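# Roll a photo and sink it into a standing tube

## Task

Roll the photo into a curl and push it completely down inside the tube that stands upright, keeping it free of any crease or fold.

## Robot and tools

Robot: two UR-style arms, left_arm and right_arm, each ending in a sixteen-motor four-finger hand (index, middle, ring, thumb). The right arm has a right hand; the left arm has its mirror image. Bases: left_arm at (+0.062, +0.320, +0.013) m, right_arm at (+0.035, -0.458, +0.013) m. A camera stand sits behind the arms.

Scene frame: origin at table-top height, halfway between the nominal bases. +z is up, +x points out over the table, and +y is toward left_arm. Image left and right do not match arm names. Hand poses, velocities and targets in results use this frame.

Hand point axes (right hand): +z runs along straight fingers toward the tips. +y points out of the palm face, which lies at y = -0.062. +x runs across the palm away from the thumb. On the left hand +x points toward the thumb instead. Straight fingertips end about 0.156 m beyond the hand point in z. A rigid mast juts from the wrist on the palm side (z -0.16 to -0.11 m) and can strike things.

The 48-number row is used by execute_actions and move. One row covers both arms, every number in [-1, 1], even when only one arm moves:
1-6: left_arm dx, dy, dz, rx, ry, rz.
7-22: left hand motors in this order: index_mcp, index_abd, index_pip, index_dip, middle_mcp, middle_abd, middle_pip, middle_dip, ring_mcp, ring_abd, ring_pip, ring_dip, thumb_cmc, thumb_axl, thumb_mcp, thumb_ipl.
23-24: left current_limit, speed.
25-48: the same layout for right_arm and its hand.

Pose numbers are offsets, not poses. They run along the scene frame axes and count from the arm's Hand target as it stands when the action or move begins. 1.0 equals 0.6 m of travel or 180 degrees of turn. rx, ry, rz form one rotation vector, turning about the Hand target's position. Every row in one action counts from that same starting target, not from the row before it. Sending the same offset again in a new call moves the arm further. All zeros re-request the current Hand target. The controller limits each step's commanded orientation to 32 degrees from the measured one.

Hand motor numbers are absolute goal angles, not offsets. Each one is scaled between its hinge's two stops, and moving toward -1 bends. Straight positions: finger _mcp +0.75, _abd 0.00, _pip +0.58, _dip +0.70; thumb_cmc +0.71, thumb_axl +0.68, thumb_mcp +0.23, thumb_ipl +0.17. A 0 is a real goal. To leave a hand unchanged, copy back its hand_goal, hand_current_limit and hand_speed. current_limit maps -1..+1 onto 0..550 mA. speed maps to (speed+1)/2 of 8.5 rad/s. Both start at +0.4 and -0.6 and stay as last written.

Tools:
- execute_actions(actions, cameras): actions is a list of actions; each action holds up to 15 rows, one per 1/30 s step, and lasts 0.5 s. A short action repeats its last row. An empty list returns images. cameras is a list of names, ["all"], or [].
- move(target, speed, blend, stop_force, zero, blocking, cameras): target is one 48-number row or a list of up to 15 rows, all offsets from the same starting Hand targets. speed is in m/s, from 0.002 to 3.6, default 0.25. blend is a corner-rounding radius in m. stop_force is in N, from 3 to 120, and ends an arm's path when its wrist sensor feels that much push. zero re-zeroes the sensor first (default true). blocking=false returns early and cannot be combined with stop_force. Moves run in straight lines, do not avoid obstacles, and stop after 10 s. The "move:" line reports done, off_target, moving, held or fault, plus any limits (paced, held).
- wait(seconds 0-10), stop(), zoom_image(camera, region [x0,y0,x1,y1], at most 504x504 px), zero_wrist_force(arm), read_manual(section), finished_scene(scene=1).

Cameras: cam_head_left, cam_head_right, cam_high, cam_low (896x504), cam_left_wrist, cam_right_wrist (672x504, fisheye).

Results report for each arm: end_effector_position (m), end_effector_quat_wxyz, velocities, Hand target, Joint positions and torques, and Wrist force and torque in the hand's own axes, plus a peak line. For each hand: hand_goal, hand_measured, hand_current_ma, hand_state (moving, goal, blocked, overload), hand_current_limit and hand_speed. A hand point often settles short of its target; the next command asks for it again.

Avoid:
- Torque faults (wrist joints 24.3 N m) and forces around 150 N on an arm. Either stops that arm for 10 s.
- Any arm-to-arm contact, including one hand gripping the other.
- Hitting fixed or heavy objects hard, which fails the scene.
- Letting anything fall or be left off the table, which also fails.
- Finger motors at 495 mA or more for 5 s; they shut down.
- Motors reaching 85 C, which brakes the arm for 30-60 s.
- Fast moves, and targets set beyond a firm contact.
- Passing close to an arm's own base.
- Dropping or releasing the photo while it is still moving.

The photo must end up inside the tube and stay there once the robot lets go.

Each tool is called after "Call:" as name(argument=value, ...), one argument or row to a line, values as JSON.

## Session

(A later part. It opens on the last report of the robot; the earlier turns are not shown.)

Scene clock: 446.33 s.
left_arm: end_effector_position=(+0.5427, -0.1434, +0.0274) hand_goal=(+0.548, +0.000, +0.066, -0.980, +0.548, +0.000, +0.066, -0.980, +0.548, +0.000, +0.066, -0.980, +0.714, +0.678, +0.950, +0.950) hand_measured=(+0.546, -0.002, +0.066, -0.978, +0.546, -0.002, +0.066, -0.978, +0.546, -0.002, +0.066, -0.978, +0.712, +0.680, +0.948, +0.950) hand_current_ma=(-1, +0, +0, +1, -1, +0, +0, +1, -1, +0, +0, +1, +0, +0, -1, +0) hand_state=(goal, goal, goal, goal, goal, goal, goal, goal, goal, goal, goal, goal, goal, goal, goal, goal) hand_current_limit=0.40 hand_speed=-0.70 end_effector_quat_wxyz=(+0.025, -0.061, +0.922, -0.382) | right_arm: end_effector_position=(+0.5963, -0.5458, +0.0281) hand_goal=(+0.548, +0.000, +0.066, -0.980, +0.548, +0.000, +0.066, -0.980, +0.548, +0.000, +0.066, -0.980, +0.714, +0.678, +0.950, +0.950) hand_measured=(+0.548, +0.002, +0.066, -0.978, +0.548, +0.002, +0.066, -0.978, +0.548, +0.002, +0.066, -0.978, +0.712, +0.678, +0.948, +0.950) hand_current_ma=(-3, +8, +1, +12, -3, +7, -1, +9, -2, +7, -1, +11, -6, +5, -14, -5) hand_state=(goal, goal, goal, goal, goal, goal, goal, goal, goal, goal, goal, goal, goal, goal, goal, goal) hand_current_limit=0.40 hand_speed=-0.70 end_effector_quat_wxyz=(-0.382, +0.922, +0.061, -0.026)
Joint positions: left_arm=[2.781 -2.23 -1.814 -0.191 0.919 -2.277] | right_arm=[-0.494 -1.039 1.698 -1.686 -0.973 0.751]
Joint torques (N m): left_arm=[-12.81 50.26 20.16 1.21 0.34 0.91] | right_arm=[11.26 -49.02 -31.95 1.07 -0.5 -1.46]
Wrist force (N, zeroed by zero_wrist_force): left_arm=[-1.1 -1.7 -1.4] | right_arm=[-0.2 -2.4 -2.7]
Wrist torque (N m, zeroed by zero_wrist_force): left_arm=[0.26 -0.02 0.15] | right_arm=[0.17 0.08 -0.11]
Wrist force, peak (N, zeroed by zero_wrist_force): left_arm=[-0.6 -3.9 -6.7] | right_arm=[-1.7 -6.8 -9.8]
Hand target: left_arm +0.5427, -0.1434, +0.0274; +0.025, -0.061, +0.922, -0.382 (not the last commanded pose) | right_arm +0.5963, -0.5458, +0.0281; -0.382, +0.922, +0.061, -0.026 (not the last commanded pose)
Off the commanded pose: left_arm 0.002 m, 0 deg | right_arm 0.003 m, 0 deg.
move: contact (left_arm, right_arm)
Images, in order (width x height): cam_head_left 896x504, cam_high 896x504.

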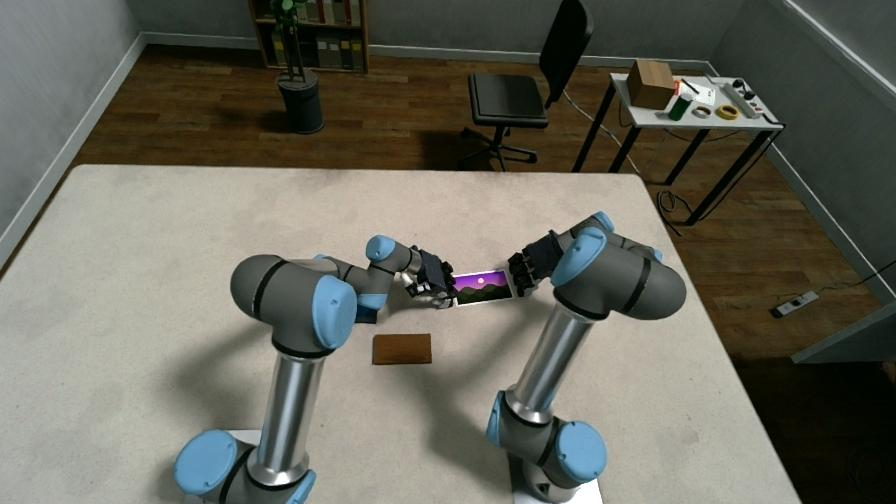

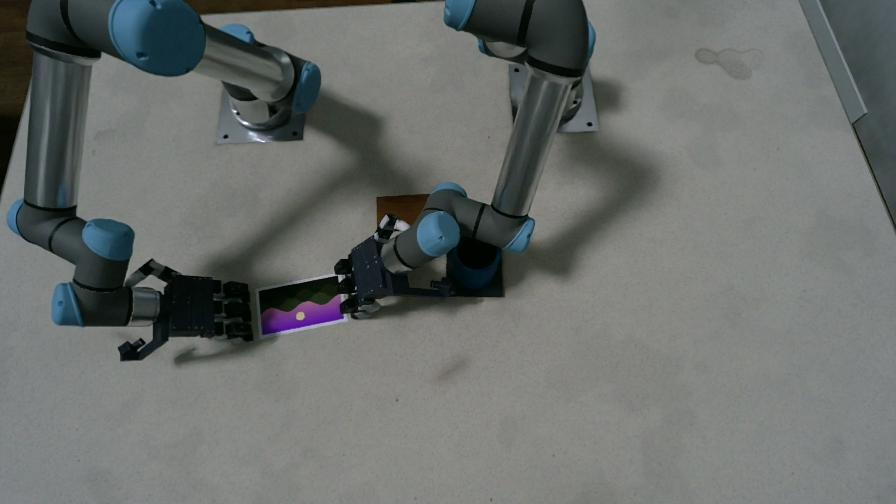

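Call:
move(
  target=[
    [0.0053,-0.04,0.0007,0,0,0,0.548,0,0.066,-0.98,0.548,0,0.066,-0.98,0.548,0,0.066,-0.98,0.714,0.678,0.95,0.95,0.4,-0.7,-0.0053,0.04,0.0007,0,0,0,0.548,0,0.066,-0.98,0.548,0,0.066,-0.98,0.548,0,0.066,-0.98,0.714,0.678,0.95,0.95,0.4,-0.7],
  ],
  speed=0.03,
  cameras=["cam_high","cam_head_left"],
)

Call:
zoom_image(
  camera="cam_high",
  region=[220, 250, 380, 370],
)

Call:
zoom_image(
  camera="cam_head_left",
  region=[420, 240, 560, 340],
)

Scene clock: 447.57 s.
left_arm: end_effector_position=(+0.5458, -0.1675, +0.0277) hand_goal=(+0.548, +0.000, +0.066, -0.980, +0.548, +0.000, +0.066, -0.980, +0.548, +0.000, +0.066, -0.980, +0.714, +0.678, +0.950, +0.950) hand_measured=(+0.540, +0.000, +0.064, -0.978, +0.542, -0.002, +0.064, -0.978, +0.542, -0.002, +0.064, -0.978, +0.712, +0.680, +0.948, +0.950) hand_current_ma=(-4, +0, +0, +1, -4, +0, +0, +1, -4, +0, +0, +1, +0, +0, -1, +0) hand_state=(goal, goal, goal, goal, goal, goal, goal, goal, goal, goal, goal, goal, goal, goal, goal, goal) hand_current_limit=0.40 hand_speed=-0.70 end_effector_quat_wxyz=(+0.025, -0.061, +0.922, -0.382) | right_arm: end_effector_position=(+0.5931, -0.5216, +0.0285) hand_goal=(+0.548, +0.000, +0.066, -0.980, +0.548, +0.000, +0.066, -0.980, +0.548, +0.000, +0.066, -0.980, +0.714, +0.678, +0.950, +0.950) hand_measured=(+0.542, +0.002, +0.064, -0.978, +0.542, +0.002, +0.064, -0.978, +0.542, +0.002, +0.064, -0.978, +0.712, +0.678, +0.948, +0.950) hand_current_ma=(-27, +7, -9, +12, -26, +6, -8, +9, -26, +7, -7, +11, -6, +5, -14, -5) hand_state=(goal, goal, goal, goal, goal, goal, goal, goal, goal, goal, goal, goal, goal, goal, goal, goal) hand_current_limit=0.40 hand_speed=-0.70 end_effector_quat_wxyz=(-0.382, +0.922, +0.061, -0.025)
Joint positions: left_arm=[2.746 -2.261 -1.756 -0.195 0.935 -2.315] | right_arm=[-0.462 -1.058 1.733 -1.722 -0.956 0.785]
Joint torques (N m): left_arm=[11.46 52.44 7.65 1.75 -1.79 1.48] | right_arm=[-10.83 -31.14 -31.47 1.28 -0.55 -1.61]
Wrist force (N, zeroed by zero_wrist_force): left_arm=[-0.8 -0.8 -1.4] | right_arm=[0.1 -0.2 -0.2]
Wrist torque (N m, zeroed by zero_wrist_force): left_arm=[0.27 -0.02 0.12] | right_arm=[-0.02 0.02 0.00]
Wrist force, peak (N, zeroed by zero_wrist_force): left_arm=[-0.5 -1.9 -9.7] | right_arm=[-0.4 -3.7 -11.8]
Hand target: left_arm +0.5459, -0.1674, +0.0278; +0.025, -0.061, +0.922, -0.382 | right_arm +0.5932, -0.5218, +0.0285; -0.382, +0.922, +0.061, -0.026
Off the commanded pose: left_arm 0.000 m, 0 deg | right_arm 0.000 m, 0 deg.
move: done
Images, in order (width x height): cam_head_left 896x504, cam_high 896x504.

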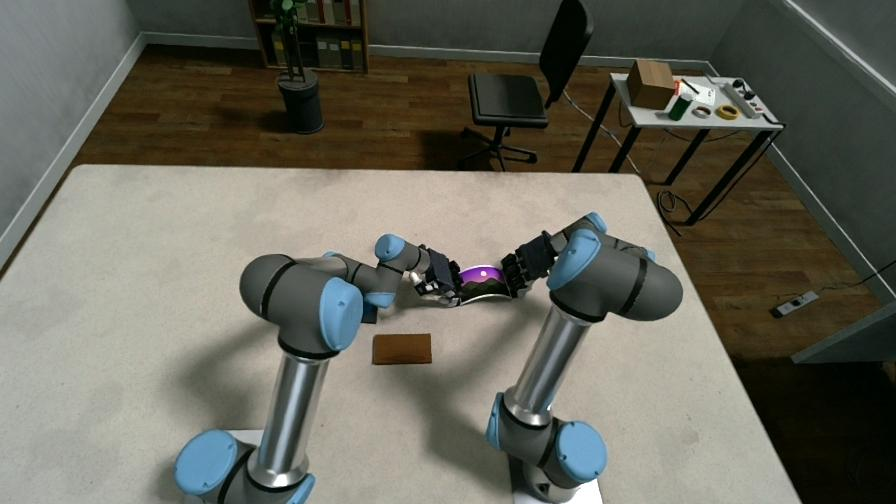

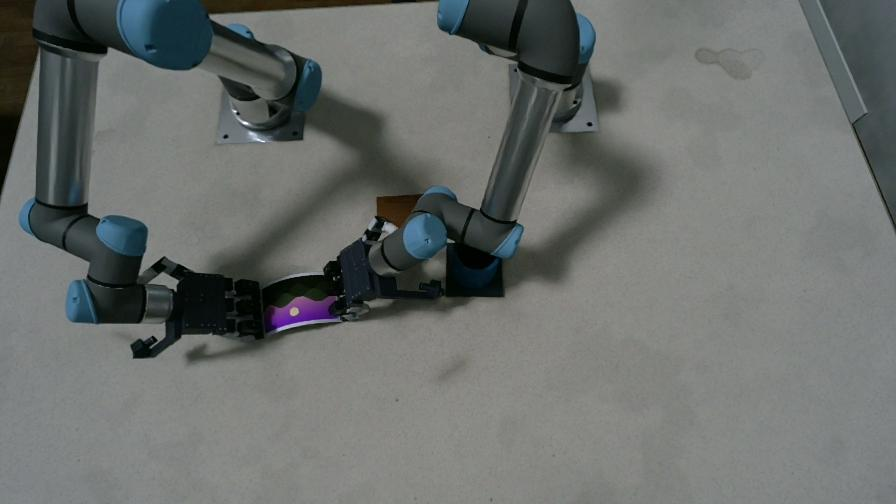

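Scaled by 3.150 from the camera's 896x504 image, which has a finer 1280x720 frame.

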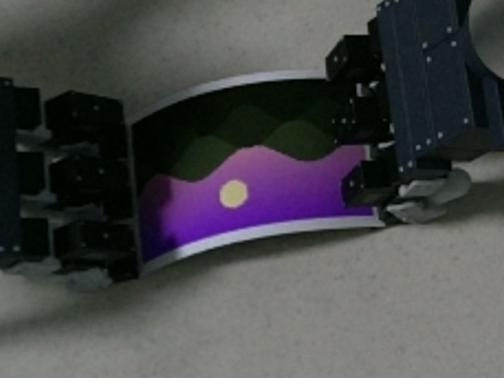

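Scaled by 3.600 from the camera's 896x504 image, which has a finer 1280x720 frame.

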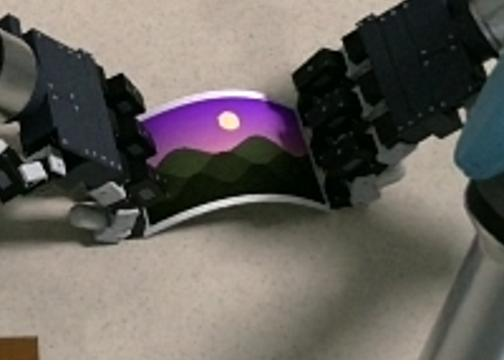

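Call:
move(
  target=[
    [0.0015,-0.0115,0,0,0,0,0.548,0,0.12,-0.98,0.548,0,0.12,-0.98,0.548,0,0.12,-0.98,0.714,0.678,0.95,0.95,0.4,-0.7,-0.0015,0.0115,0,0,0,0,0.548,0,0.12,-0.98,0.548,0,0.12,-0.98,0.548,0,0.12,-0.98,0.714,0.678,0.95,0.95,0.4,-0.7],
  ],
  speed=0.03,
)

Call:
move(
  target=[
    [0,0,0.12,0,0,0,0.548,0,0.12,-0.98,0.548,0,0.12,-0.98,0.548,0,0.12,-0.98,0.714,0.678,0.95,0.95,0.4,-0.7,0,0,0.12,0,0,0,0.548,0,0.12,-0.98,0.548,0,0.12,-0.98,0.548,0,0.12,-0.98,0.714,0.678,0.95,0.95,0.4,-0.7],
  ],
  speed=0.05,
)

Call:
move(
  target=[
    [-0.3125,0.0025,0,0,0,-0.0422,0.548,0,0.12,-0.98,0.548,0,0.12,-0.98,0.548,0,0.12,-0.98,0.714,0.678,0.95,0.95,0.4,-0.7,-0.3883,-0.0025,0,0,0,-0.0422,0.548,0,0.12,-0.98,0.548,0,0.12,-0.98,0.548,0,0.12,-0.98,0.714,0.678,0.95,0.95,0.4,-0.7],
    [-0.3125,0.4468,0,0,0,-0.0422,0.548,0,0.12,-0.98,0.548,0,0.12,-0.98,0.548,0,0.12,-0.98,0.714,0.678,0.95,0.95,0.4,-0.7,-0.3883,0.4418,0,0,0,-0.0422,0.548,0,0.12,-0.98,0.548,0,0.12,-0.98,0.548,0,0.12,-0.98,0.714,0.678,0.95,0.95,0.4,-0.7],
  ],
  speed=0.1,
  blend=0.02,
  cameras=["cam_high","cam_head_left"],
)

Call:
zoom_image(
  camera="cam_high",
  region=[340, 150, 500, 270],
)

Scene clock: 448.97 s.
left_arm: end_effector_position=(+0.5468, -0.1744, +0.0277) hand_goal=(+0.548, +0.000, +0.120, -0.980, +0.548, +0.000, +0.120, -0.980, +0.548, +0.000, +0.120, -0.980, +0.714, +0.678, +0.950, +0.950) hand_measured=(+0.542, +0.000, +0.116, -0.978, +0.542, -0.002, +0.116, -0.978, +0.542, -0.002, +0.116, -0.978, +0.712, +0.680, +0.948, +0.950) hand_current_ma=(-4, +0, -1, +1, -4, +0, -1, +1, -4, +0, -1, +1, +0, +0, -1, +0) hand_state=(goal, goal, goal, goal, goal, goal, goal, goal, goal, goal, goal, goal, goal, goal, goal, goal) hand_current_limit=0.40 hand_speed=-0.70 end_effector_quat_wxyz=(+0.025, -0.061, +0.922, -0.382) | right_arm: end_effector_position=(+0.5922, -0.5148, +0.0285) hand_goal=(+0.548, +0.000, +0.120, -0.980, +0.548, +0.000, +0.120, -0.980, +0.548, +0.000, +0.120, -0.980, +0.714, +0.678, +0.950, +0.950) hand_measured=(+0.542, +0.002, +0.116, -0.978, +0.542, +0.002, +0.116, -0.978, +0.542, +0.002, +0.116, -0.978, +0.712, +0.678, +0.948, +0.950) hand_current_ma=(-27, +7, -16, +12, -26, +6, -17, +9, -26, +7, -16, +11, -6, +5, -14, -5) hand_state=(goal, goal, goal, goal, goal, goal, goal, goal, goal, goal, goal, goal, goal, goal, goal, goal) hand_current_limit=0.40 hand_speed=-0.70 end_effector_quat_wxyz=(-0.382, +0.922, +0.061, -0.026)
Joint positions: left_arm=[2.737 -2.271 -1.738 -0.197 0.94 -2.325] | right_arm=[-0.452 -1.063 1.743 -1.733 -0.951 0.796]
Joint torques (N m): left_arm=[3.47 50.6 9.53 1.42 -0.01 0.89] | right_arm=[-4.52 -42.23 -15.58 -0.88 1.31 -0.8]
Wrist force (N, zeroed by zero_wrist_force): left_arm=[-0.6 0.4 -0.1] | right_arm=[0.2 -0.1 -0.2]
Wrist torque (N m, zeroed by zero_wrist_force): left_arm=[0.15 0.06 0.13] | right_arm=[-0.01 0.00 0.00]
Wrist force, peak (N, zeroed by zero_wrist_force): left_arm=[-0.9 -0.5 -0.8] | right_arm=[0.1 -0.2 -0.6]
Hand target: left_arm +0.5468, -0.1743, +0.0278; +0.025, -0.061, +0.922, -0.382 | right_arm +0.5923, -0.5149, +0.0285; -0.382, +0.922, +0.061, -0.026
Off the commanded pose: left_arm 0.000 m, 0 deg | right_arm 0.000 m, 0 deg.
move: done

Scene clock: 450.73 s.
left_arm: end_effector_position=(+0.5469, -0.1743, +0.0999) hand_goal=(+0.548, +0.000, +0.120, -0.980, +0.548, +0.000, +0.120, -0.980, +0.548, +0.000, +0.120, -0.980, +0.714, +0.678, +0.950, +0.950) hand_measured=(+0.542, +0.000, +0.116, -0.978, +0.542, -0.002, +0.116, -0.978, +0.542, -0.002, +0.116, -0.978, +0.712, +0.680, +0.948, +0.950) hand_current_ma=(-4, +0, -1, +1, -4, +0, -1, +1, -4, +0, -1, +1, +0, +0, -1, +0) hand_state=(goal, goal, goal, goal, goal, goal, goal, goal, goal, goal, goal, goal, goal, goal, goal, goal) hand_current_limit=0.40 hand_speed=-0.70 end_effector_quat_wxyz=(+0.025, -0.061, +0.922, -0.383) | right_arm: end_effector_position=(+0.5924, -0.5150, +0.1007) hand_goal=(+0.548, +0.000, +0.120, -0.980, +0.548, +0.000, +0.120, -0.980, +0.548, +0.000, +0.120, -0.980, +0.714, +0.678, +0.950, +0.950) hand_measured=(+0.542, +0.002, +0.116, -0.978, +0.542, +0.002, +0.116, -0.978, +0.542, +0.002, +0.116, -0.978, +0.712, +0.678, +0.948, +0.950) hand_current_ma=(-27, +7, -16, +12, -26, +6, -17, +9, -26, +7, -15, +11, -6, +5, -14, -5) hand_state=(goal, goal, goal, goal, goal, goal, goal, goal, goal, goal, goal, goal, goal, goal, goal, goal) hand_current_limit=0.40 hand_speed=-0.70 end_effector_quat_wxyz=(-0.382, +0.922, +0.061, -0.025)
Joint positions: left_arm=[2.737 -2.148 -1.711 -0.346 0.94 -2.325] | right_arm=[-0.452 -1.159 1.672 -1.567 -0.952 0.795]
Joint torques (N m): left_arm=[10.52 32.97 10.92 4.55 -2.34 1.48] | right_arm=[-9.77 -23.62 -6.63 -3.64 -0.93 -1.63]
Wrist force (N, zeroed by zero_wrist_force): left_arm=[-0.4 0.7 -0.1] | right_arm=[0.0 0.0 -0.1]
Wrist torque (N m, zeroed by zero_wrist_force): left_arm=[0.19 0.05 0.13] | right_arm=[0.00 0.03 -0.02]
Wrist force, peak (N, zeroed by zero_wrist_force): left_arm=[-0.6 0.8 0.2] | right_arm=[0.0 -0.7 -0.9]
Hand target: left_arm +0.5468, -0.1743, +0.0998; +0.025, -0.061, +0.922, -0.382 | right_arm +0.5923, -0.5149, +0.1005; -0.382, +0.922, +0.061, -0.026
Off the commanded pose: left_arm 0.000 m, 0 deg | right_arm 0.000 m, 0 deg.
move: done

Scene clock: 456.23 s.
left_arm: end_effector_position=(+0.3593, +0.0938, +0.0998) hand_goal=(+0.548, +0.000, +0.120, -0.980, +0.548, +0.000, +0.120, -0.980, +0.548, +0.000, +0.120, -0.980, +0.714, +0.678, +0.950, +0.950) hand_measured=(+0.542, +0.000, +0.116, -0.978, +0.542, -0.002, +0.116, -0.978, +0.542, -0.002, +0.118, -0.978, +0.712, +0.680, +0.948, +0.950) hand_current_ma=(-4, +0, -1, +1, -4, +0, -1, +1, -4, +0, -1, +1, +0, +0, -1, +0) hand_state=(goal, goal, goal, goal, goal, goal, goal, goal, goal, goal, goal, goal, goal, goal, goal, goal) hand_current_limit=0.40 hand_speed=-0.70 end_effector_quat_wxyz=(+0.000, +0.000, +0.924, -0.383) | right_arm: end_effector_position=(+0.3593, -0.2499, +0.1005) hand_goal=(+0.548, +0.000, +0.120, -0.980, +0.548, +0.000, +0.120, -0.980, +0.548, +0.000, +0.120, -0.980, +0.714, +0.678, +0.950, +0.950) hand_measured=(+0.542, +0.002, +0.116, -0.978, +0.542, +0.002, +0.116, -0.978, +0.542, +0.002, +0.116, -0.978, +0.712, +0.678, +0.948, +0.950) hand_current_ma=(-27, +7, -13, +12, -26, +6, -16, +9, -26, +7, -14, +11, -6, +5, -14, -5) hand_state=(goal, goal, goal, goal, goal, goal, goal, goal, goal, goal, goal, goal, goal, goal, goal, goal) hand_current_limit=0.40 hand_speed=-0.70 end_effector_quat_wxyz=(-0.382, +0.924, +0.000, +0.000)
Joint positions: left_arm=[3.223 -1.41 -2.491 -0.844 0.785 -1.525] | right_arm=[-0.057 -1.687 2.436 -2.241 -0.789 1.46]
Joint torques (N m): left_arm=[-0.76 7.88 23.92 0.74 -3.49 1.31] | right_arm=[3.16 -24.59 -19.78 -3.16 0.12 1.32]
Wrist force (N, zeroed by zero_wrist_force): left_arm=[-0.3 0.4 0.1] | right_arm=[0.2 0.0 -0.2]
Wrist torque (N m, zeroed by zero_wrist_force): left_arm=[0.16 0.02 0.12] | right_arm=[0.01 -0.01 0.11]
Wrist force, peak (N, zeroed by zero_wrist_force): left_arm=[-0.5 1.5 -1.0] | right_arm=[1.2 -0.2 -0.6]
Hand target: left_arm +0.3593, +0.0938, +0.0998; +0.000, +0.000, +0.924, -0.383 | right_arm +0.3593, -0.2498, +0.1005; -0.382, +0.924, +0.000, +0.000
Off the commanded pose: left_arm 0.000 m, 0 deg | right_arm 0.000 m, 0 deg.
move: done
Images, in order (width x height): cam_head_left 896x504, cam_high 896x504.

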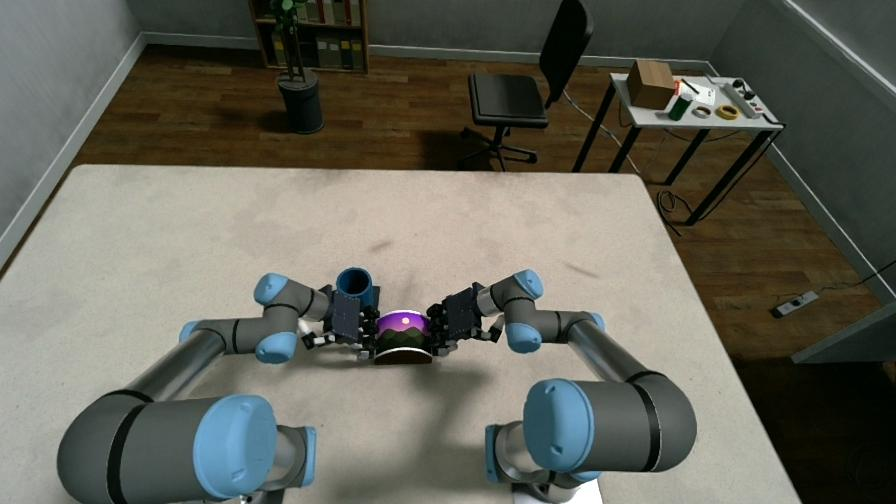

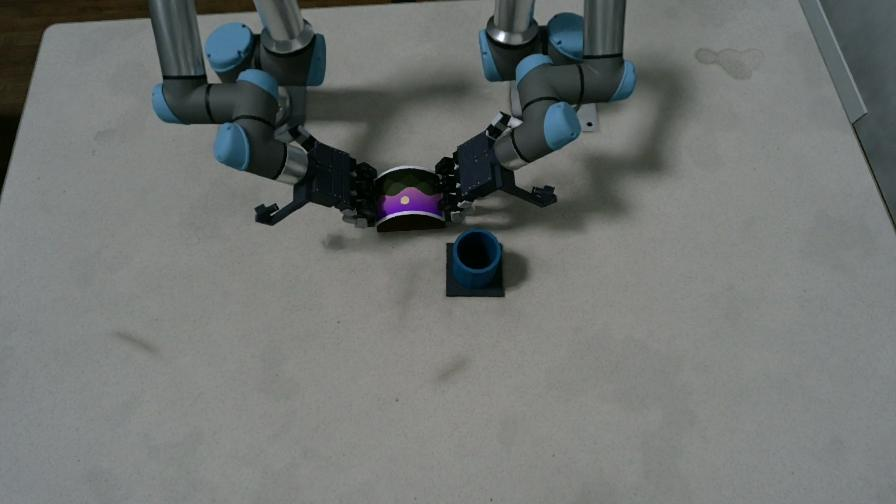

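Scaled by 3.150 from the camera's 896x504 image, which has a finer 1280x720 frame.

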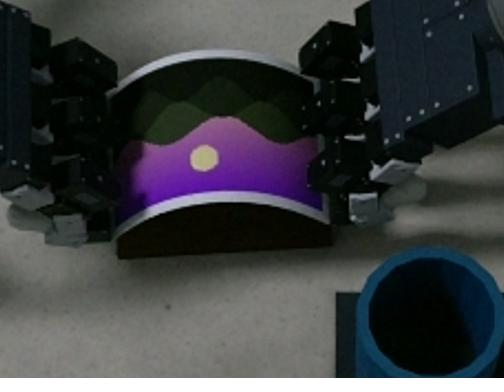

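Call:
move(
  target=[
    [0,0,-0.0833,0,0,0,0.548,0,0.12,-0.98,0.548,0,0.12,-0.98,0.548,0,0.12,-0.98,0.714,0.678,0.95,0.95,0.4,-0.7,0,0,-0.0833,0,0,0,0.548,0,0.12,-0.98,0.548,0,0.12,-0.98,0.548,0,0.12,-0.98,0.714,0.678,0.95,0.95,0.4,-0.7],
    [0,0.0125,-0.0833,0,0,0,0.548,0,0.12,-0.98,0.548,0,0.12,-0.98,0.548,0,0.12,-0.98,0.714,0.678,0.95,0.95,0.4,-0.7,0,-0.0125,-0.0833,0,0,0,0.548,0,0.12,-0.98,0.548,0,0.12,-0.98,0.548,0,0.12,-0.98,0.714,0.678,0.95,0.95,0.4,-0.7],
    [0,0.0133,-0.1022,0,0,0,0.548,0,0.12,-0.98,0.548,0,0.12,-0.98,0.548,0,0.12,-0.98,0.714,0.678,0.95,0.95,0.4,-0.7,0,-0.0133,-0.1022,0,0,0,0.548,0,0.12,-0.98,0.548,0,0.12,-0.98,0.548,0,0.12,-0.98,0.714,0.678,0.95,0.95,0.4,-0.7],
  ],
  speed=0.06,
)

Call:
move(
  target=[
    [0,0.04,0,0,0,0,0.548,0,0.12,-0.98,0.548,0,0.12,-0.98,0.548,0,0.12,-0.98,0.714,0.678,0.95,0.95,0.4,-0.7,0,-0.04,0,0,0,0,0.548,0,0.12,-0.98,0.548,0,0.12,-0.98,0.548,0,0.12,-0.98,0.714,0.678,0.95,0.95,0.4,-0.7],
    [0,0.1,0.05,0,0,0,0.548,0,0.12,-0.98,0.548,0,0.12,-0.98,0.548,0,0.12,-0.98,0.714,0.678,0.95,0.95,0.4,-0.7,0,-0.1,0.05,0,0,0,0.548,0,0.12,-0.98,0.548,0,0.12,-0.98,0.548,0,0.12,-0.98,0.714,0.678,0.95,0.95,0.4,-0.7],
  ],
  speed=0.07,
  cameras=["cam_high"],
)

Call:
zoom_image(
  camera="cam_high",
  region=[340, 150, 500, 270],
)

Scene clock: 458.40 s.
left_arm: end_effector_position=(+0.3593, +0.1018, +0.0384) hand_goal=(+0.548, +0.000, +0.120, -0.980, +0.548, +0.000, +0.120, -0.980, +0.548, +0.000, +0.120, -0.980, +0.714, +0.678, +0.950, +0.950) hand_measured=(+0.542, +0.000, +0.116, -0.978, +0.542, -0.002, +0.118, -0.978, +0.542, -0.002, +0.118, -0.978, +0.712, +0.680, +0.948, +0.950) hand_current_ma=(-4, +0, -1, +1, -4, +0, -1, +1, -4, +0, -1, +1, +0, +0, -1, +0) hand_state=(goal, goal, goal, goal, goal, goal, goal, goal, goal, goal, goal, goal, goal, goal, goal, goal) hand_current_limit=0.40 hand_speed=-0.70 end_effector_quat_wxyz=(+0.000, +0.000, +0.924, -0.383) | right_arm: end_effector_position=(+0.3592, -0.2579, +0.0391) hand_goal=(+0.548, +0.000, +0.120, -0.980, +0.548, +0.000, +0.120, -0.980, +0.548, +0.000, +0.120, -0.980, +0.714, +0.678, +0.950, +0.950) hand_measured=(+0.542, +0.002, +0.116, -0.978, +0.542, +0.002, +0.116, -0.978, +0.542, +0.002, +0.116, -0.978, +0.712, +0.678, +0.948, +0.950) hand_current_ma=(-27, +7, -13, +12, -26, +6, -16, +9, -26, +7, -13, +11, -6, +5, -14, -5) hand_state=(goal, goal, goal, goal, goal, goal, goal, goal, goal, goal, goal, goal, goal, goal, goal, goal) hand_current_limit=0.40 hand_speed=-0.70 end_effector_quat_wxyz=(-0.382, +0.924, -0.001, +0.000)
Joint positions: left_arm=[3.248 -1.59 -2.571 -0.609 0.786 -1.489] | right_arm=[-0.08 -1.521 2.513 -2.461 -0.791 1.427]
Joint torques (N m): left_arm=[-9.59 14.07 19.58 2 -2.34 -0.97] | right_arm=[7.22 -20.81 -28.19 -1.04 2.71 1.54]
Wrist force (N, zeroed by zero_wrist_force): left_arm=[-0.5 0.7 0.0] | right_arm=[0.1 -0.2 -0.4]
Wrist torque (N m, zeroed by zero_wrist_force): left_arm=[0.20 0.07 0.04] | right_arm=[0.00 0.03 0.06]
Wrist force, peak (N, zeroed by zero_wrist_force): left_arm=[-0.3 1.2 0.6] | right_arm=[0.4 -0.6 -1.0]
Hand target: left_arm +0.3593, +0.1018, +0.0385; +0.000, +0.000, +0.924, -0.383 | right_arm +0.3593, -0.2578, +0.0392; -0.382, +0.924, +0.000, +0.000
Off the commanded pose: left_arm 0.000 m, 0 deg | right_arm 0.000 m, 0 deg.
move: done

Scene clock: 460.17 s.
left_arm: end_effector_position=(+0.3594, +0.1619, +0.0685) hand_goal=(+0.548, +0.000, +0.120, -0.980, +0.548, +0.000, +0.120, -0.980, +0.548, +0.000, +0.120, -0.980, +0.714, +0.678, +0.950, +0.950) hand_measured=(+0.542, +0.000, +0.118, -0.978, +0.542, -0.002, +0.118, -0.978, +0.542, -0.002, +0.118, -0.978, +0.712, +0.680, +0.948, +0.950) hand_current_ma=(-4, +0, -1, +1, -4, +0, -1, +1, -4, +0, -1, +1, +0, +0, -1, +0) hand_state=(goal, goal, goal, goal, goal, goal, goal, goal, goal, goal, goal, goal, goal, goal, goal, goal) hand_current_limit=0.40 hand_speed=-0.70 end_effector_quat_wxyz=(+0.000, +0.000, +0.924, -0.383) | right_arm: end_effector_position=(+0.3594, -0.3179, +0.0693) hand_goal=(+0.548, +0.000, +0.120, -0.980, +0.548, +0.000, +0.120, -0.980, +0.548, +0.000, +0.120, -0.980, +0.714, +0.678, +0.950, +0.950) hand_measured=(+0.542, +0.002, +0.116, -0.978, +0.542, +0.002, +0.118, -0.978, +0.542, +0.002, +0.118, -0.978, +0.712, +0.678, +0.948, +0.950) hand_current_ma=(-27, +7, -12, +12, -26, +6, -12, +9, -26, +7, -11, +11, -6, +5, -14, -5) hand_state=(goal, goal, goal, goal, goal, goal, goal, goal, goal, goal, goal, goal, goal, goal, goal, goal) hand_current_limit=0.40 hand_speed=-0.70 end_effector_quat_wxyz=(-0.382, +0.924, +0.000, +0.000)
Joint positions: left_arm=[3.443 -1.391 -2.542 -1.025 0.815 -1.22] | right_arm=[-0.26 -1.686 2.479 -2.093 -0.825 1.183]
Joint torques (N m): left_arm=[-11.55 9.07 9.02 0.01 -3.12 0.38] | right_arm=[10.48 -0.96 -4.77 -0.63 2.74 0.4]
Wrist force (N, zeroed by zero_wrist_force): left_arm=[-0.7 0.4 0.4] | right_arm=[0.1 -0.4 0.0]
Wrist torque (N m, zeroed by zero_wrist_force): left_arm=[0.15 0.12 0.08] | right_arm=[-0.02 0.01 -0.03]
Wrist force, peak (N, zeroed by zero_wrist_force): left_arm=[-1.0 0.5 0.8] | right_arm=[0.1 -0.3 -1.2]
Hand target: left_arm +0.3593, +0.1618, +0.0685; +0.000, +0.000, +0.924, -0.383 | right_arm +0.3593, -0.3178, +0.0692; -0.382, +0.924, +0.000, +0.000
Off the commanded pose: left_arm 0.000 m, 0 deg | right_arm 0.000 m, 0 deg.
move: done
Images, in order (width x height): cam_high 896x504.

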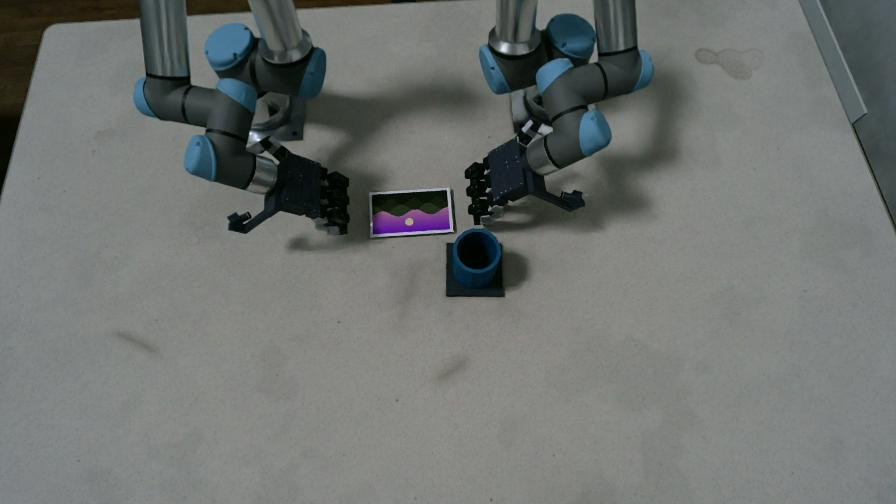

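Scaled by 3.150 from the camera's 896x504 image, which has a finer 1280x720 frame.

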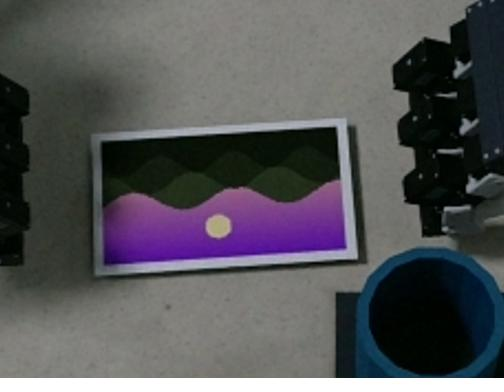

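Call:
move(
  target=[
    [0.0295,0,0.4,0,0,0,0.548,0,0.12,-0.98,0.548,0,0.12,-0.98,0.548,0,0.12,-0.98,0.714,0.678,0.95,0.95,0.4,-0.6,0.0295,0,0.4,0,0,0,0.548,0,0.12,-0.98,0.548,0,0.12,-0.98,0.548,0,0.12,-0.98,0.714,0.678,0.95,0.95,0.4,-0.6],
  ],
  speed=0.35,
)

Call:
move(
  target=[
    [0,0,0,0,0.3044,0.3967,0.3425,0,0.576,0.696,0.3425,0,0.576,0.696,0.3425,0,0.576,0.696,0.714,0.678,0.95,0.95,0.4,-0.6,0,0,0,0,-0.3044,0.3967,0.3425,0,0.576,0.696,0.3425,0,0.576,0.696,0.3425,0,0.576,0.696,0.714,0.678,0.95,0.95,0.4,-0.6],
  ],
  speed=0.55,
)

Call:
move(
  target=[
    [0,0,0,0,0.3044,0.3967,0.3425,0,0.576,0.696,0.3425,0,0.576,0.696,0.3425,0,0.576,0.696,0.714,0.678,0.95,0.95,0.4,-0.6,0,0,0,0,-0.3044,0.3967,0.3425,0,0.576,0.696,0.3425,0,0.576,0.696,0.3425,0,0.576,0.696,0.714,0.678,0.95,0.95,0.4,-0.6],
  ],
  speed=0.55,
)

Scene clock: 461.70 s.
left_arm: end_effector_position=(+0.3771, +0.1618, +0.3084) hand_goal=(+0.548, +0.000, +0.120, -0.980, +0.548, +0.000, +0.120, -0.980, +0.548, +0.000, +0.120, -0.980, +0.714, +0.678, +0.950, +0.950) hand_measured=(+0.542, +0.000, +0.118, -0.978, +0.542, -0.002, +0.118, -0.978, +0.542, -0.002, +0.118, -0.978, +0.712, +0.680, +0.948, +0.950) hand_current_ma=(-4, +0, -1, +1, -4, +0, -1, +1, -4, +0, -1, +1, +0, +0, -1, +0) hand_state=(goal, goal, goal, goal, goal, goal, goal, goal, goal, goal, goal, goal, goal, goal, goal, goal) hand_current_limit=0.40 hand_speed=-0.60 end_effector_quat_wxyz=(+0.000, +0.000, +0.924, -0.383) | right_arm: end_effector_position=(+0.3770, -0.3178, +0.3090) hand_goal=(+0.548, +0.000, +0.120, -0.980, +0.548, +0.000, +0.120, -0.980, +0.548, +0.000, +0.120, -0.980, +0.714, +0.678, +0.950, +0.950) hand_measured=(+0.542, +0.002, +0.116, -0.978, +0.542, +0.002, +0.118, -0.978, +0.542, +0.002, +0.118, -0.978, +0.712, +0.680, +0.948, +0.950) hand_current_ma=(-27, +7, -12, +12, -26, +6, -12, +9, -26, +7, -11, +11, -7, +6, -14, -5) hand_state=(goal, goal, goal, goal, goal, goal, goal, goal, goal, goal, goal, goal, goal, goal, goal, goal) hand_current_limit=0.40 hand_speed=-0.60 end_effector_quat_wxyz=(-0.382, +0.924, +0.000, +0.000)
Joint positions: left_arm=[3.429 -1.15 -2.017 -1.778 0.812 -1.239] | right_arm=[-0.245 -1.923 1.968 -1.357 -0.821 1.202]
Joint torques (N m): left_arm=[5.27 13.68 29.5 0.09 -2.62 -1.01] | right_arm=[-10.14 -18.5 -37.38 0.54 2.22 1.68]
Wrist force (N, zeroed by zero_wrist_force): left_arm=[-0.5 0.3 0.1] | right_arm=[0.2 0.0 -0.2]
Wrist torque (N m, zeroed by zero_wrist_force): left_arm=[0.18 0.07 0.09] | right_arm=[0.03 0.01 0.07]
Wrist force, peak (N, zeroed by zero_wrist_force): left_arm=[-0.5 2.2 1.9] | right_arm=[0.3 -2.2 -2.1]
Hand target: left_arm +0.3770, +0.1618, +0.3085; +0.000, +0.000, +0.924, -0.383 | right_arm +0.3770, -0.3178, +0.3092; -0.382, +0.924, +0.000, +0.000
Off the commanded pose: left_arm 0.000 m, 0 deg | right_arm 0.000 m, 0 deg.
move: done

Scene clock: 463.73 s.
left_arm: end_effector_position=(+0.3770, +0.1619, +0.3085) hand_goal=(+0.342, +0.000, +0.576, +0.696, +0.342, +0.000, +0.576, +0.696, +0.342, +0.000, +0.576, +0.696, +0.714, +0.678, +0.950, +0.950) hand_measured=(+0.342, +0.000, +0.574, +0.694, +0.342, -0.002, +0.574, +0.694, +0.342, -0.002, +0.574, +0.694, +0.712, +0.680, +0.950, +0.950) hand_current_ma=(+0, +0, -1, -1, +0, +0, -1, -1, +0, +0, -1, -1, +0, +0, +0, +0) hand_state=(goal, goal, goal, goal, goal, goal, goal, goal, goal, goal, goal, goal, goal, goal, goal, goal) hand_current_limit=0.40 hand_speed=-0.60 end_effector_quat_wxyz=(+0.182, +0.683, -0.653, +0.271) | right_arm: end_effector_position=(+0.3769, -0.3179, +0.3091) hand_goal=(+0.342, +0.000, +0.576, +0.696, +0.342, +0.000, +0.576, +0.696, +0.342, +0.000, +0.576, +0.696, +0.714, +0.678, +0.950, +0.950) hand_measured=(+0.342, +0.002, +0.574, +0.692, +0.342, +0.002, +0.574, +0.694, +0.342, +0.002, +0.574, +0.692, +0.712, +0.680, +0.948, +0.950) hand_current_ma=(-2, +7, -11, -13, -2, +6, -10, -10, -1, +7, -9, -13, -7, +6, -14, -5) hand_state=(goal, goal, goal, goal, goal, goal, goal, goal, goal, goal, goal, goal, goal, goal, goal, goal) hand_current_limit=0.40 hand_speed=-0.60 end_effector_quat_wxyz=(-0.271, +0.654, +0.683, +0.183) end_effector_velocity=(+0.000, +0.000, +0.001) end_effector_angular_velocity=(+0.000, -0.003, +0.005)
Joint positions: left_arm=[3.576 -1.239 -2.109 -1.496 0.916 -2.756] | right_arm=[-0.414 -2.134 2.083 -1.077 -1.056 -0.597]
Joint velocities: left_arm=[within noise] | right_arm=[0 0.001 -0.002 0 -0.001 -0.005]
Joint torques (N m): left_arm=[-12.12 -1.87 28.03 0.98 -3.12 -1.34] | right_arm=[11.82 13.15 -38.08 -1.54 2.19 -1.77]
Wrist force (N, zeroed by zero_wrist_force): left_arm=[0.2 0.8 -0.5] | right_arm=[0.1 0.3 -0.8]
Wrist torque (N m, zeroed by zero_wrist_force): left_arm=[0.26 0.07 0.02] | right_arm=[0.22 -0.11 -0.02]
Wrist force, peak (N, zeroed by zero_wrist_force): left_arm=[-0.6 0.9 0.2] | right_arm=[0.1 0.5 -1.0]
Hand target: left_arm +0.3770, +0.1618, +0.3085; +0.183, +0.683, -0.653, +0.271 | right_arm +0.3770, -0.3178, +0.3092; -0.271, +0.654, +0.683, +0.183
Off the commanded pose: left_arm 0.000 m, 0 deg | right_arm 0.000 m, 0 deg.
move: done

Scene clock: 465.77 s.
left_arm: end_effector_position=(+0.3770, +0.1618, +0.3085) hand_goal=(+0.342, +0.000, +0.576, +0.696, +0.342, +0.000, +0.576, +0.696, +0.342, +0.000, +0.576, +0.696, +0.714, +0.678, +0.950, +0.950) hand_measured=(+0.348, +0.000, +0.576, +0.694, +0.348, -0.002, +0.576, +0.694, +0.348, -0.002, +0.576, +0.694, +0.714, +0.678, +0.950, +0.950) hand_current_ma=(+3, +0, +0, -1, +3, +0, +0, -1, +3, +0, +0, -1, +0, +0, +0, +0) hand_state=(goal, goal, goal, goal, goal, goal, goal, goal, goal, goal, goal, goal, goal, goal, goal, goal) hand_current_limit=0.40 hand_speed=-0.60 end_effector_quat_wxyz=(+0.258, +0.966, +0.000, +0.000) | right_arm: end_effector_position=(+0.3770, -0.3178, +0.3092) hand_goal=(+0.342, +0.000, +0.576, +0.696, +0.342, +0.000, +0.576, +0.696, +0.342, +0.000, +0.576, +0.696, +0.714, +0.678, +0.950, +0.950) hand_measured=(+0.346, +0.002, +0.576, +0.694, +0.348, +0.002, +0.576, +0.694, +0.348, +0.002, +0.576, +0.694, +0.714, +0.678, +0.948, +0.950) hand_current_ma=(+22, +7, -3, -12, +24, +6, -3, -9, +26, +7, -3, -12, -1, +1, -14, -5) hand_state=(goal, goal, goal, goal, goal, goal, goal, goal, goal, goal, goal, goal, goal, goal, goal, goal) hand_current_limit=0.40 hand_speed=-0.60 end_effector_quat_wxyz=(+0.000, +0.000, +0.966, +0.259)
Joint positions: left_arm=[3.765 -1.018 -2.232 -1.764 1.139 -4.071] | right_arm=[-0.553 -2.031 2.188 -1.423 -1.137 -2.213]
Joint torques (N m): left_arm=[-11.14 -8.71 29.07 1.97 -2.96 -1.28] | right_arm=[-6.82 -14.04 -37.21 0 -0.81 -1.71]
Wrist force (N, zeroed by zero_wrist_force): left_arm=[0.8 0.5 0.2] | right_arm=[-0.8 1.0 0.5]
Wrist torque (N m, zeroed by zero_wrist_force): left_arm=[0.06 0.02 0.01] | right_arm=[0.25 0.10 -0.19]
Wrist force, peak (N, zeroed by zero_wrist_force): left_arm=[0.8 0.9 -0.5] | right_arm=[-0.6 1.2 0.3]
Hand target: left_arm +0.3770, +0.1618, +0.3085; +0.258, +0.966, +0.000, +0.000 | right_arm +0.3770, -0.3178, +0.3092; +0.000, +0.000, +0.966, +0.259
Off the commanded pose: left_arm 0.000 m, 0 deg | right_arm 0.000 m, 0 deg.
move: done

Call:
move(
  target=[
    [0,-0.1497,-0.27,0,0,0,0.3425,0,0.576,0.696,0.3425,0,0.576,0.696,0.3425,0,0.576,0.696,0.714,0.678,0.95,0.95,0.4,-0.6,0,0.148,-0.27,0,0,0,0.3425,0,0.576,0.696,0.3425,0,0.576,0.696,0.3425,0,0.576,0.696,0.714,0.678,0.95,0.95,0.4,-0.6],
    [0,-0.1497,-0.3418,0,0,0,0.3425,0,0.576,0.696,0.3425,0,0.576,0.696,0.3425,0,0.576,0.696,0.714,0.678,0.95,0.95,0.4,-0.6,0,0.148,-0.3418,0,0,0,0.3425,0,0.576,0.696,0.3425,0,0.576,0.696,0.3425,0,0.576,0.696,0.714,0.678,0.95,0.95,0.4,-0.6],
    [0,-0.1863,-0.3418,0,0,0,0.3425,0,0.576,0.696,0.3425,0,0.576,0.696,0.3425,0,0.576,0.696,0.714,0.678,0.95,0.95,0.4,-0.6,0,0.1863,-0.3418,0,0,0,0.3425,0,0.576,0.696,0.3425,0,0.576,0.696,0.3425,0,0.576,0.696,0.714,0.678,0.95,0.95,0.4,-0.6],
  ],
  speed=[0.25, 0.05, 0.03],
  cameras=["cam_high","cam_head_left"],
)

Call:
zoom_image(
  camera="cam_high",
  region=[330, 150, 490, 270],
)

Scene clock: 469.40 s.
left_arm: end_effector_position=(+0.3770, +0.0500, +0.1034) hand_goal=(+0.342, +0.000, +0.576, +0.696, +0.342, +0.000, +0.576, +0.696, +0.342, +0.000, +0.576, +0.696, +0.714, +0.678, +0.950, +0.950) hand_measured=(+0.356, -0.002, +0.580, +0.696, +0.354, -0.002, +0.580, +0.696, +0.348, -0.002, +0.576, +0.694, +0.714, +0.678, +0.950, +0.950) hand_current_ma=(+12, +0, +2, +0, +10, -1, +1, +0, +4, +0, +0, -1, +0, +0, +0, +0) hand_state=(goal, goal, goal, goal, goal, goal, goal, goal, goal, goal, goal, goal, goal, goal, goal, goal) hand_current_limit=0.40 hand_speed=-0.60 end_effector_quat_wxyz=(+0.258, +0.966, +0.000, +0.000) end_effector_velocity=(+0.000, +0.001, +0.000) end_effector_angular_velocity=(-0.002, +0.001, -0.001) | right_arm: end_effector_position=(+0.3770, -0.2060, +0.1041) hand_goal=(+0.342, +0.000, +0.576, +0.696, +0.342, +0.000, +0.576, +0.696, +0.342, +0.000, +0.576, +0.696, +0.714, +0.678, +0.950, +0.950) hand_measured=(+0.354, +0.002, +0.582, +0.696, +0.354, +0.002, +0.580, +0.696, +0.348, +0.002, +0.576, +0.694, +0.714, +0.678, +0.948, +0.950) hand_current_ma=(+57, +7, +21, +0, +59, +6, +19, +0, +27, +7, -2, -11, -1, +1, -14, -5) hand_state=(goal, goal, goal, goal, goal, goal, goal, goal, goal, goal, goal, goal, goal, goal, goal, goal) hand_current_limit=0.40 hand_speed=-0.60 end_effector_quat_wxyz=(+0.000, +0.000, +0.966, +0.259) end_effector_velocity=(-0.001, -0.001, +0.000) end_effector_angular_velocity=(+0.002, +0.002, +0.001)
Joint positions: left_arm=[3.374 -1.475 -2.659 -0.683 1.058 -4.501] | right_arm=[-0.203 -1.614 2.601 -2.43 -1.061 -1.828]
Joint velocities: left_arm=[0.004 0.002 0 -0.006 -0.001 0.006] | right_arm=[-0.003 -0.001 0 0.006 0.001 -0.005]
Joint torques (N m): left_arm=[9.18 17.68 11.39 0 -2.77 1.58] | right_arm=[-6.14 -19.11 -19.64 1.21 2.22 -1.68]
Wrist force (N, zeroed by zero_wrist_force): left_arm=[0.7 -4.2 -6.4] | right_arm=[-0.8 -3.9 -5.8]
Wrist torque (N m, zeroed by zero_wrist_force): left_arm=[0.56 -0.11 0.07] | right_arm=[0.69 0.06 -0.11]
Wrist force, peak (N, zeroed by zero_wrist_force): left_arm=[0.6 -4.6 -8.5] | right_arm=[-0.6 -5.1 -6.9]
Hand target: left_arm +0.3770, +0.0500, +0.1034; +0.258, +0.966, +0.000, +0.000 | right_arm +0.3770, -0.2060, +0.1041; +0.000, +0.000, +0.966, +0.259
Off the commanded pose: left_arm 0.000 m, 0 deg | right_arm 0.000 m, 0 deg.
move: done
Images, in order (width x height): cam_head_left 896x504, cam_high 896x504.

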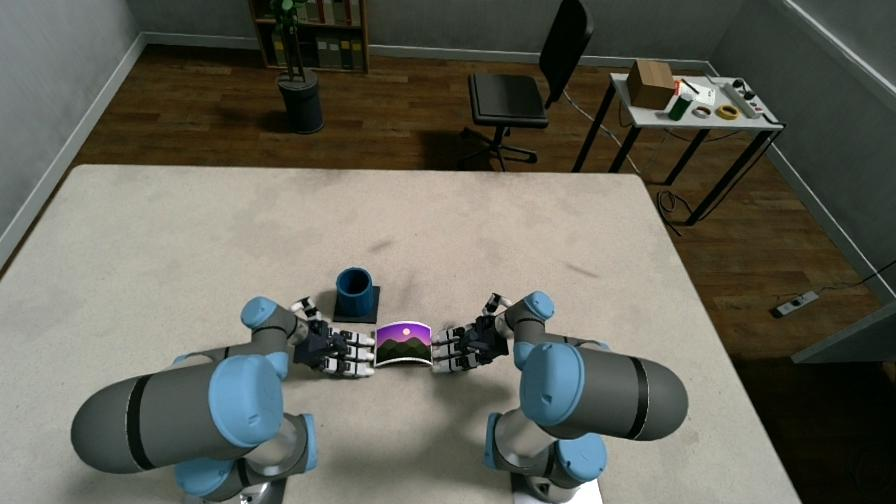

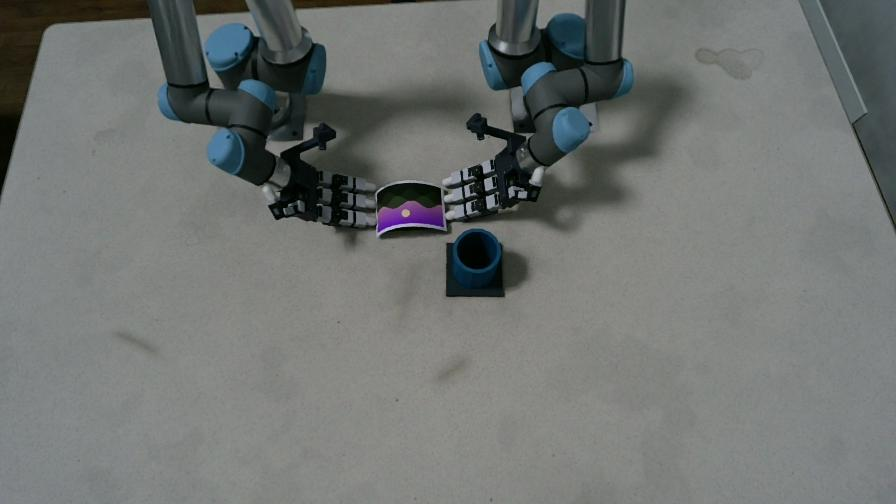

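Scaled by 3.150 from the camera's 896x504 image, which has a finer 1280x720 frame.

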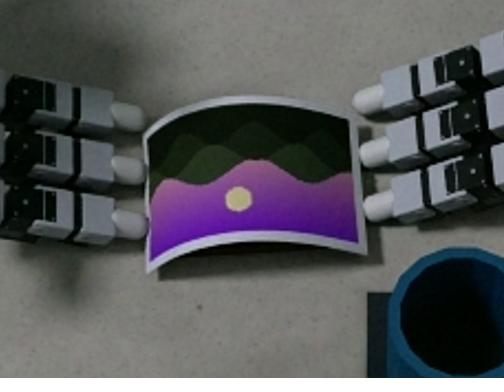

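Call:
move(
  target=[
    [0,-0.0083,0.02,0,0,0,0.3425,0,0.576,0.696,0.3425,0,0.576,0.696,0.3425,0,0.576,0.696,0.714,0.678,0.95,0.95,0.4,-0.6,0,0.0083,0.02,0,0,0,0.3425,0,0.576,0.696,0.3425,0,0.576,0.696,0.3425,0,0.576,0.696,0.714,0.678,0.95,0.95,0.4,-0.6],
    [0,-0.025,0.12,0,0,0,0.3425,0,0.576,0.696,0.3425,0,0.576,0.696,0.3425,0,0.576,0.696,0.714,0.678,0.95,0.95,0.4,-0.6,0,0.025,0.12,0,0,0,0.3425,0,0.576,0.696,0.3425,0,0.576,0.696,0.3425,0,0.576,0.696,0.714,0.678,0.95,0.95,0.4,-0.6],
  ],
  speed=0.04,
)

Call:
move(
  target=[
    [0,-0.045,0.15,0,0,0,0.3425,0,0.576,0.696,0.3425,0,0.576,0.696,0.3425,0,0.576,0.696,0.714,0.678,0.95,0.95,0.4,-0.6,0,0.045,0.15,0,0,0,0.3425,0,0.576,0.696,0.3425,0,0.576,0.696,0.3425,0,0.576,0.696,0.714,0.678,0.95,0.95,0.4,-0.6],
    [0,-0.08,0.22,0,0,0,0.3425,0,0.576,0.696,0.3425,0,0.576,0.696,0.3425,0,0.576,0.696,0.714,0.678,0.95,0.95,0.4,-0.6,0,0.08,0.22,0,0,0,0.3425,0,0.576,0.696,0.3425,0,0.576,0.696,0.3425,0,0.576,0.696,0.714,0.678,0.95,0.95,0.4,-0.6],
  ],
  speed=0.05,
  cameras=["cam_high","cam_head_left"],
)

Call:
zoom_image(
  camera="cam_high",
  region=[340, 110, 480, 230],
)

Call:
zoom_image(
  camera="cam_head_left",
  region=[340, 270, 460, 370],
)

Scene clock: 472.33 s.
left_arm: end_effector_position=(+0.3770, +0.0350, +0.1755) hand_goal=(+0.342, +0.000, +0.576, +0.696, +0.342, +0.000, +0.576, +0.696, +0.342, +0.000, +0.576, +0.696, +0.714, +0.678, +0.950, +0.950) hand_measured=(+0.362, -0.002, +0.584, +0.700, +0.358, -0.002, +0.582, +0.698, +0.348, -0.002, +0.576, +0.694, +0.714, +0.678, +0.950, +0.950) hand_current_ma=(+22, +0, +4, +1, +17, -1, +3, +1, +4, +0, +0, -1, +0, +0, +0, +0) hand_state=(goal, goal, goal, goal, goal, goal, goal, goal, goal, goal, goal, goal, goal, goal, goal, goal) hand_current_limit=0.40 hand_speed=-0.60 end_effector_quat_wxyz=(+0.258, +0.966, +0.000, +0.000) | right_arm: end_effector_position=(+0.3770, -0.1910, +0.1763) hand_goal=(+0.342, +0.000, +0.576, +0.696, +0.342, +0.000, +0.576, +0.696, +0.342, +0.000, +0.576, +0.696, +0.714, +0.678, +0.950, +0.950) hand_measured=(+0.358, +0.002, +0.584, +0.700, +0.360, +0.002, +0.584, +0.698, +0.348, +0.002, +0.576, +0.694, +0.714, +0.678, +0.948, +0.950) hand_current_ma=(+77, +10, +34, +13, +83, +9, +32, +9, +27, +7, -2, -11, -1, +1, -14, -5) hand_state=(goal, goal, goal, goal, goal, goal, goal, goal, goal, goal, goal, goal, goal, goal, goal, goal) hand_current_limit=0.40 hand_speed=-0.60 end_effector_quat_wxyz=(+0.000, +0.000, +0.966, +0.259)
Joint positions: left_arm=[3.32 -1.256 -2.546 -0.985 1.053 -4.563] | right_arm=[-0.153 -1.821 2.496 -2.145 -1.056 -1.772]
Joint torques (N m): left_arm=[6.5 -4.36 12.62 4.05 -1.71 1.58] | right_arm=[-6.72 5.28 -5.67 -4.58 1.44 -1.91]
Wrist force (N, zeroed by zero_wrist_force): left_arm=[0.8 0.1 0.1] | right_arm=[-0.5 0.6 0.5]
Wrist torque (N m, zeroed by zero_wrist_force): left_arm=[0.03 0.02 0.10] | right_arm=[0.22 0.06 -0.18]
Wrist force, peak (N, zeroed by zero_wrist_force): left_arm=[1.0 -3.8 -7.1] | right_arm=[-1.0 -3.3 -6.4]
Hand target: left_arm +0.3770, +0.0350, +0.1754; +0.258, +0.966, +0.000, +0.000 | right_arm +0.3770, -0.1910, +0.1761; +0.000, +0.000, +0.966, +0.259
Off the commanded pose: left_arm 0.000 m, 0 deg | right_arm 0.000 m, 0 deg.
move: done

Scene clock: 475.60 s.
left_arm: end_effector_position=(+0.3769, -0.0131, +0.3075) hand_goal=(+0.342, +0.000, +0.576, +0.696, +0.342, +0.000, +0.576, +0.696, +0.342, +0.000, +0.576, +0.696, +0.714, +0.678, +0.950, +0.950) hand_measured=(+0.362, -0.002, +0.584, +0.700, +0.358, -0.002, +0.582, +0.698, +0.348, -0.002, +0.576, +0.694, +0.714, +0.678, +0.950, +0.950) hand_current_ma=(+21, +0, +4, +1, +16, -1, +3, +1, +4, +0, +0, -1, +0, +0, +0, +0) hand_state=(goal, goal, goal, goal, goal, goal, goal, goal, goal, goal, goal, goal, goal, goal, goal, goal) hand_current_limit=0.40 hand_speed=-0.60 end_effector_quat_wxyz=(+0.258, +0.966, +0.000, +0.000) | right_arm: end_effector_position=(+0.3769, -0.1430, +0.3083) hand_goal=(+0.342, +0.000, +0.576, +0.696, +0.342, +0.000, +0.576, +0.696, +0.342, +0.000, +0.576, +0.696, +0.714, +0.678, +0.950, +0.950) hand_measured=(+0.358, +0.002, +0.584, +0.700, +0.360, +0.002, +0.584, +0.698, +0.348, +0.002, +0.576, +0.694, +0.714, +0.678, +0.948, +0.950) hand_current_ma=(+76, +10, +33, +13, +81, +9, +32, +9, +28, +7, -2, -11, +0, +0, -14, -5) hand_state=(goal, goal, goal, goal, goal, goal, goal, goal, goal, goal, goal, goal, goal, goal, goal, goal) hand_current_limit=0.40 hand_speed=-0.60 end_effector_quat_wxyz=(+0.000, +0.000, +0.966, +0.259) end_effector_velocity=(+0.000, -0.001, -0.002) end_effector_angular_velocity=(+0.000, -0.002, +0.001)
Joint positions: left_arm=[3.153 -1.129 -2.265 -1.296 1.049 -4.755] | right_arm=[0.002 -1.961 2.227 -1.825 -1.047 -1.594]
Joint velocities: left_arm=[within noise] | right_arm=[-0.003 0 0.005 -0.005 0 -0.004]
Joint torques (N m): left_arm=[9.84 -5.67 13.04 4.17 0.92 1.15] | right_arm=[-9.5 -3.72 -9.35 -4.76 1.07 -1.61]
Wrist force (N, zeroed by zero_wrist_force): left_arm=[1.3 0.0 0.2] | right_arm=[-0.5 0.8 0.2]
Wrist torque (N m, zeroed by zero_wrist_force): left_arm=[0.01 -0.07 0.04] | right_arm=[0.26 0.07 -0.12]
Wrist force, peak (N, zeroed by zero_wrist_force): left_arm=[1.4 0.3 0.1] | right_arm=[-0.5 1.5 0.0]
Hand target: left_arm +0.3770, -0.0130, +0.3074; +0.258, +0.966, +0.000, +0.000 | right_arm +0.3770, -0.1430, +0.3081; +0.000, +0.000, +0.966, +0.259
Off the commanded pose: left_arm 0.000 m, 0 deg | right_arm 0.000 m, 0 deg.
move: done
Images, in order (width x height): cam_head_left 896x504, cam_high 896x504.

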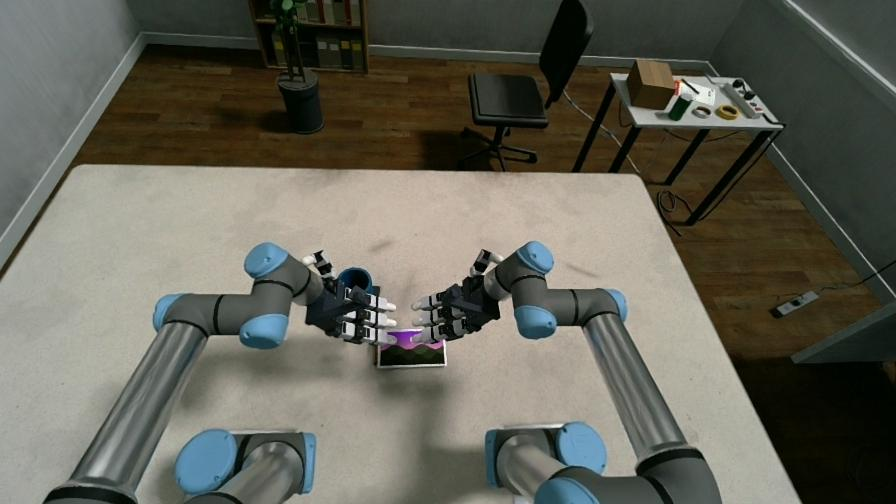

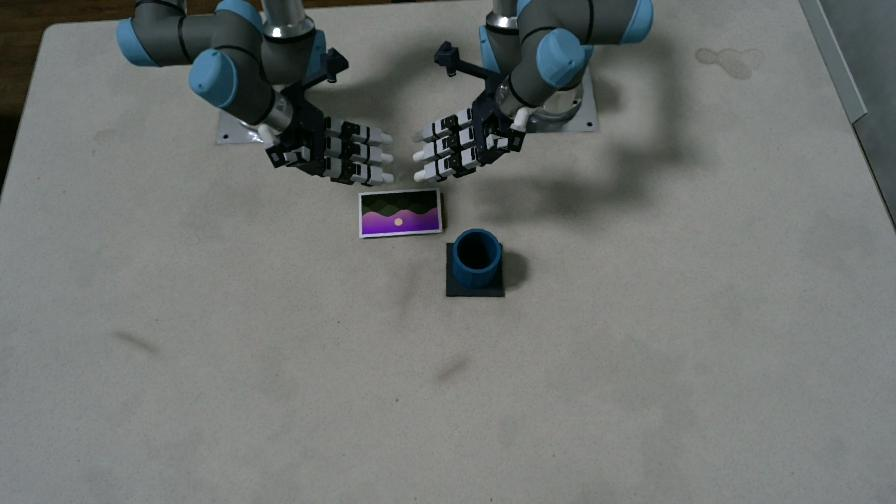

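Scaled by 3.600 from the camera's 896x504 image, which has a finer 1280x720 frame.

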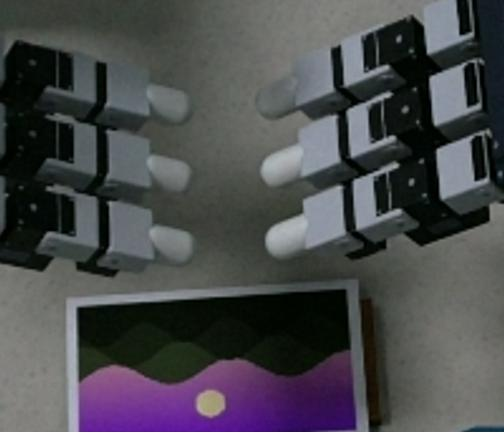

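Scaled by 4.200 from the camera's 896x504 image, which has a finer 1280x720 frame.

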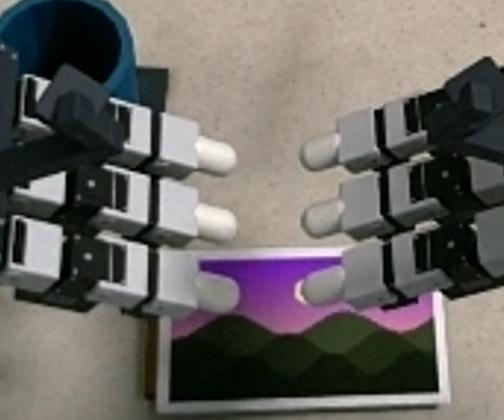

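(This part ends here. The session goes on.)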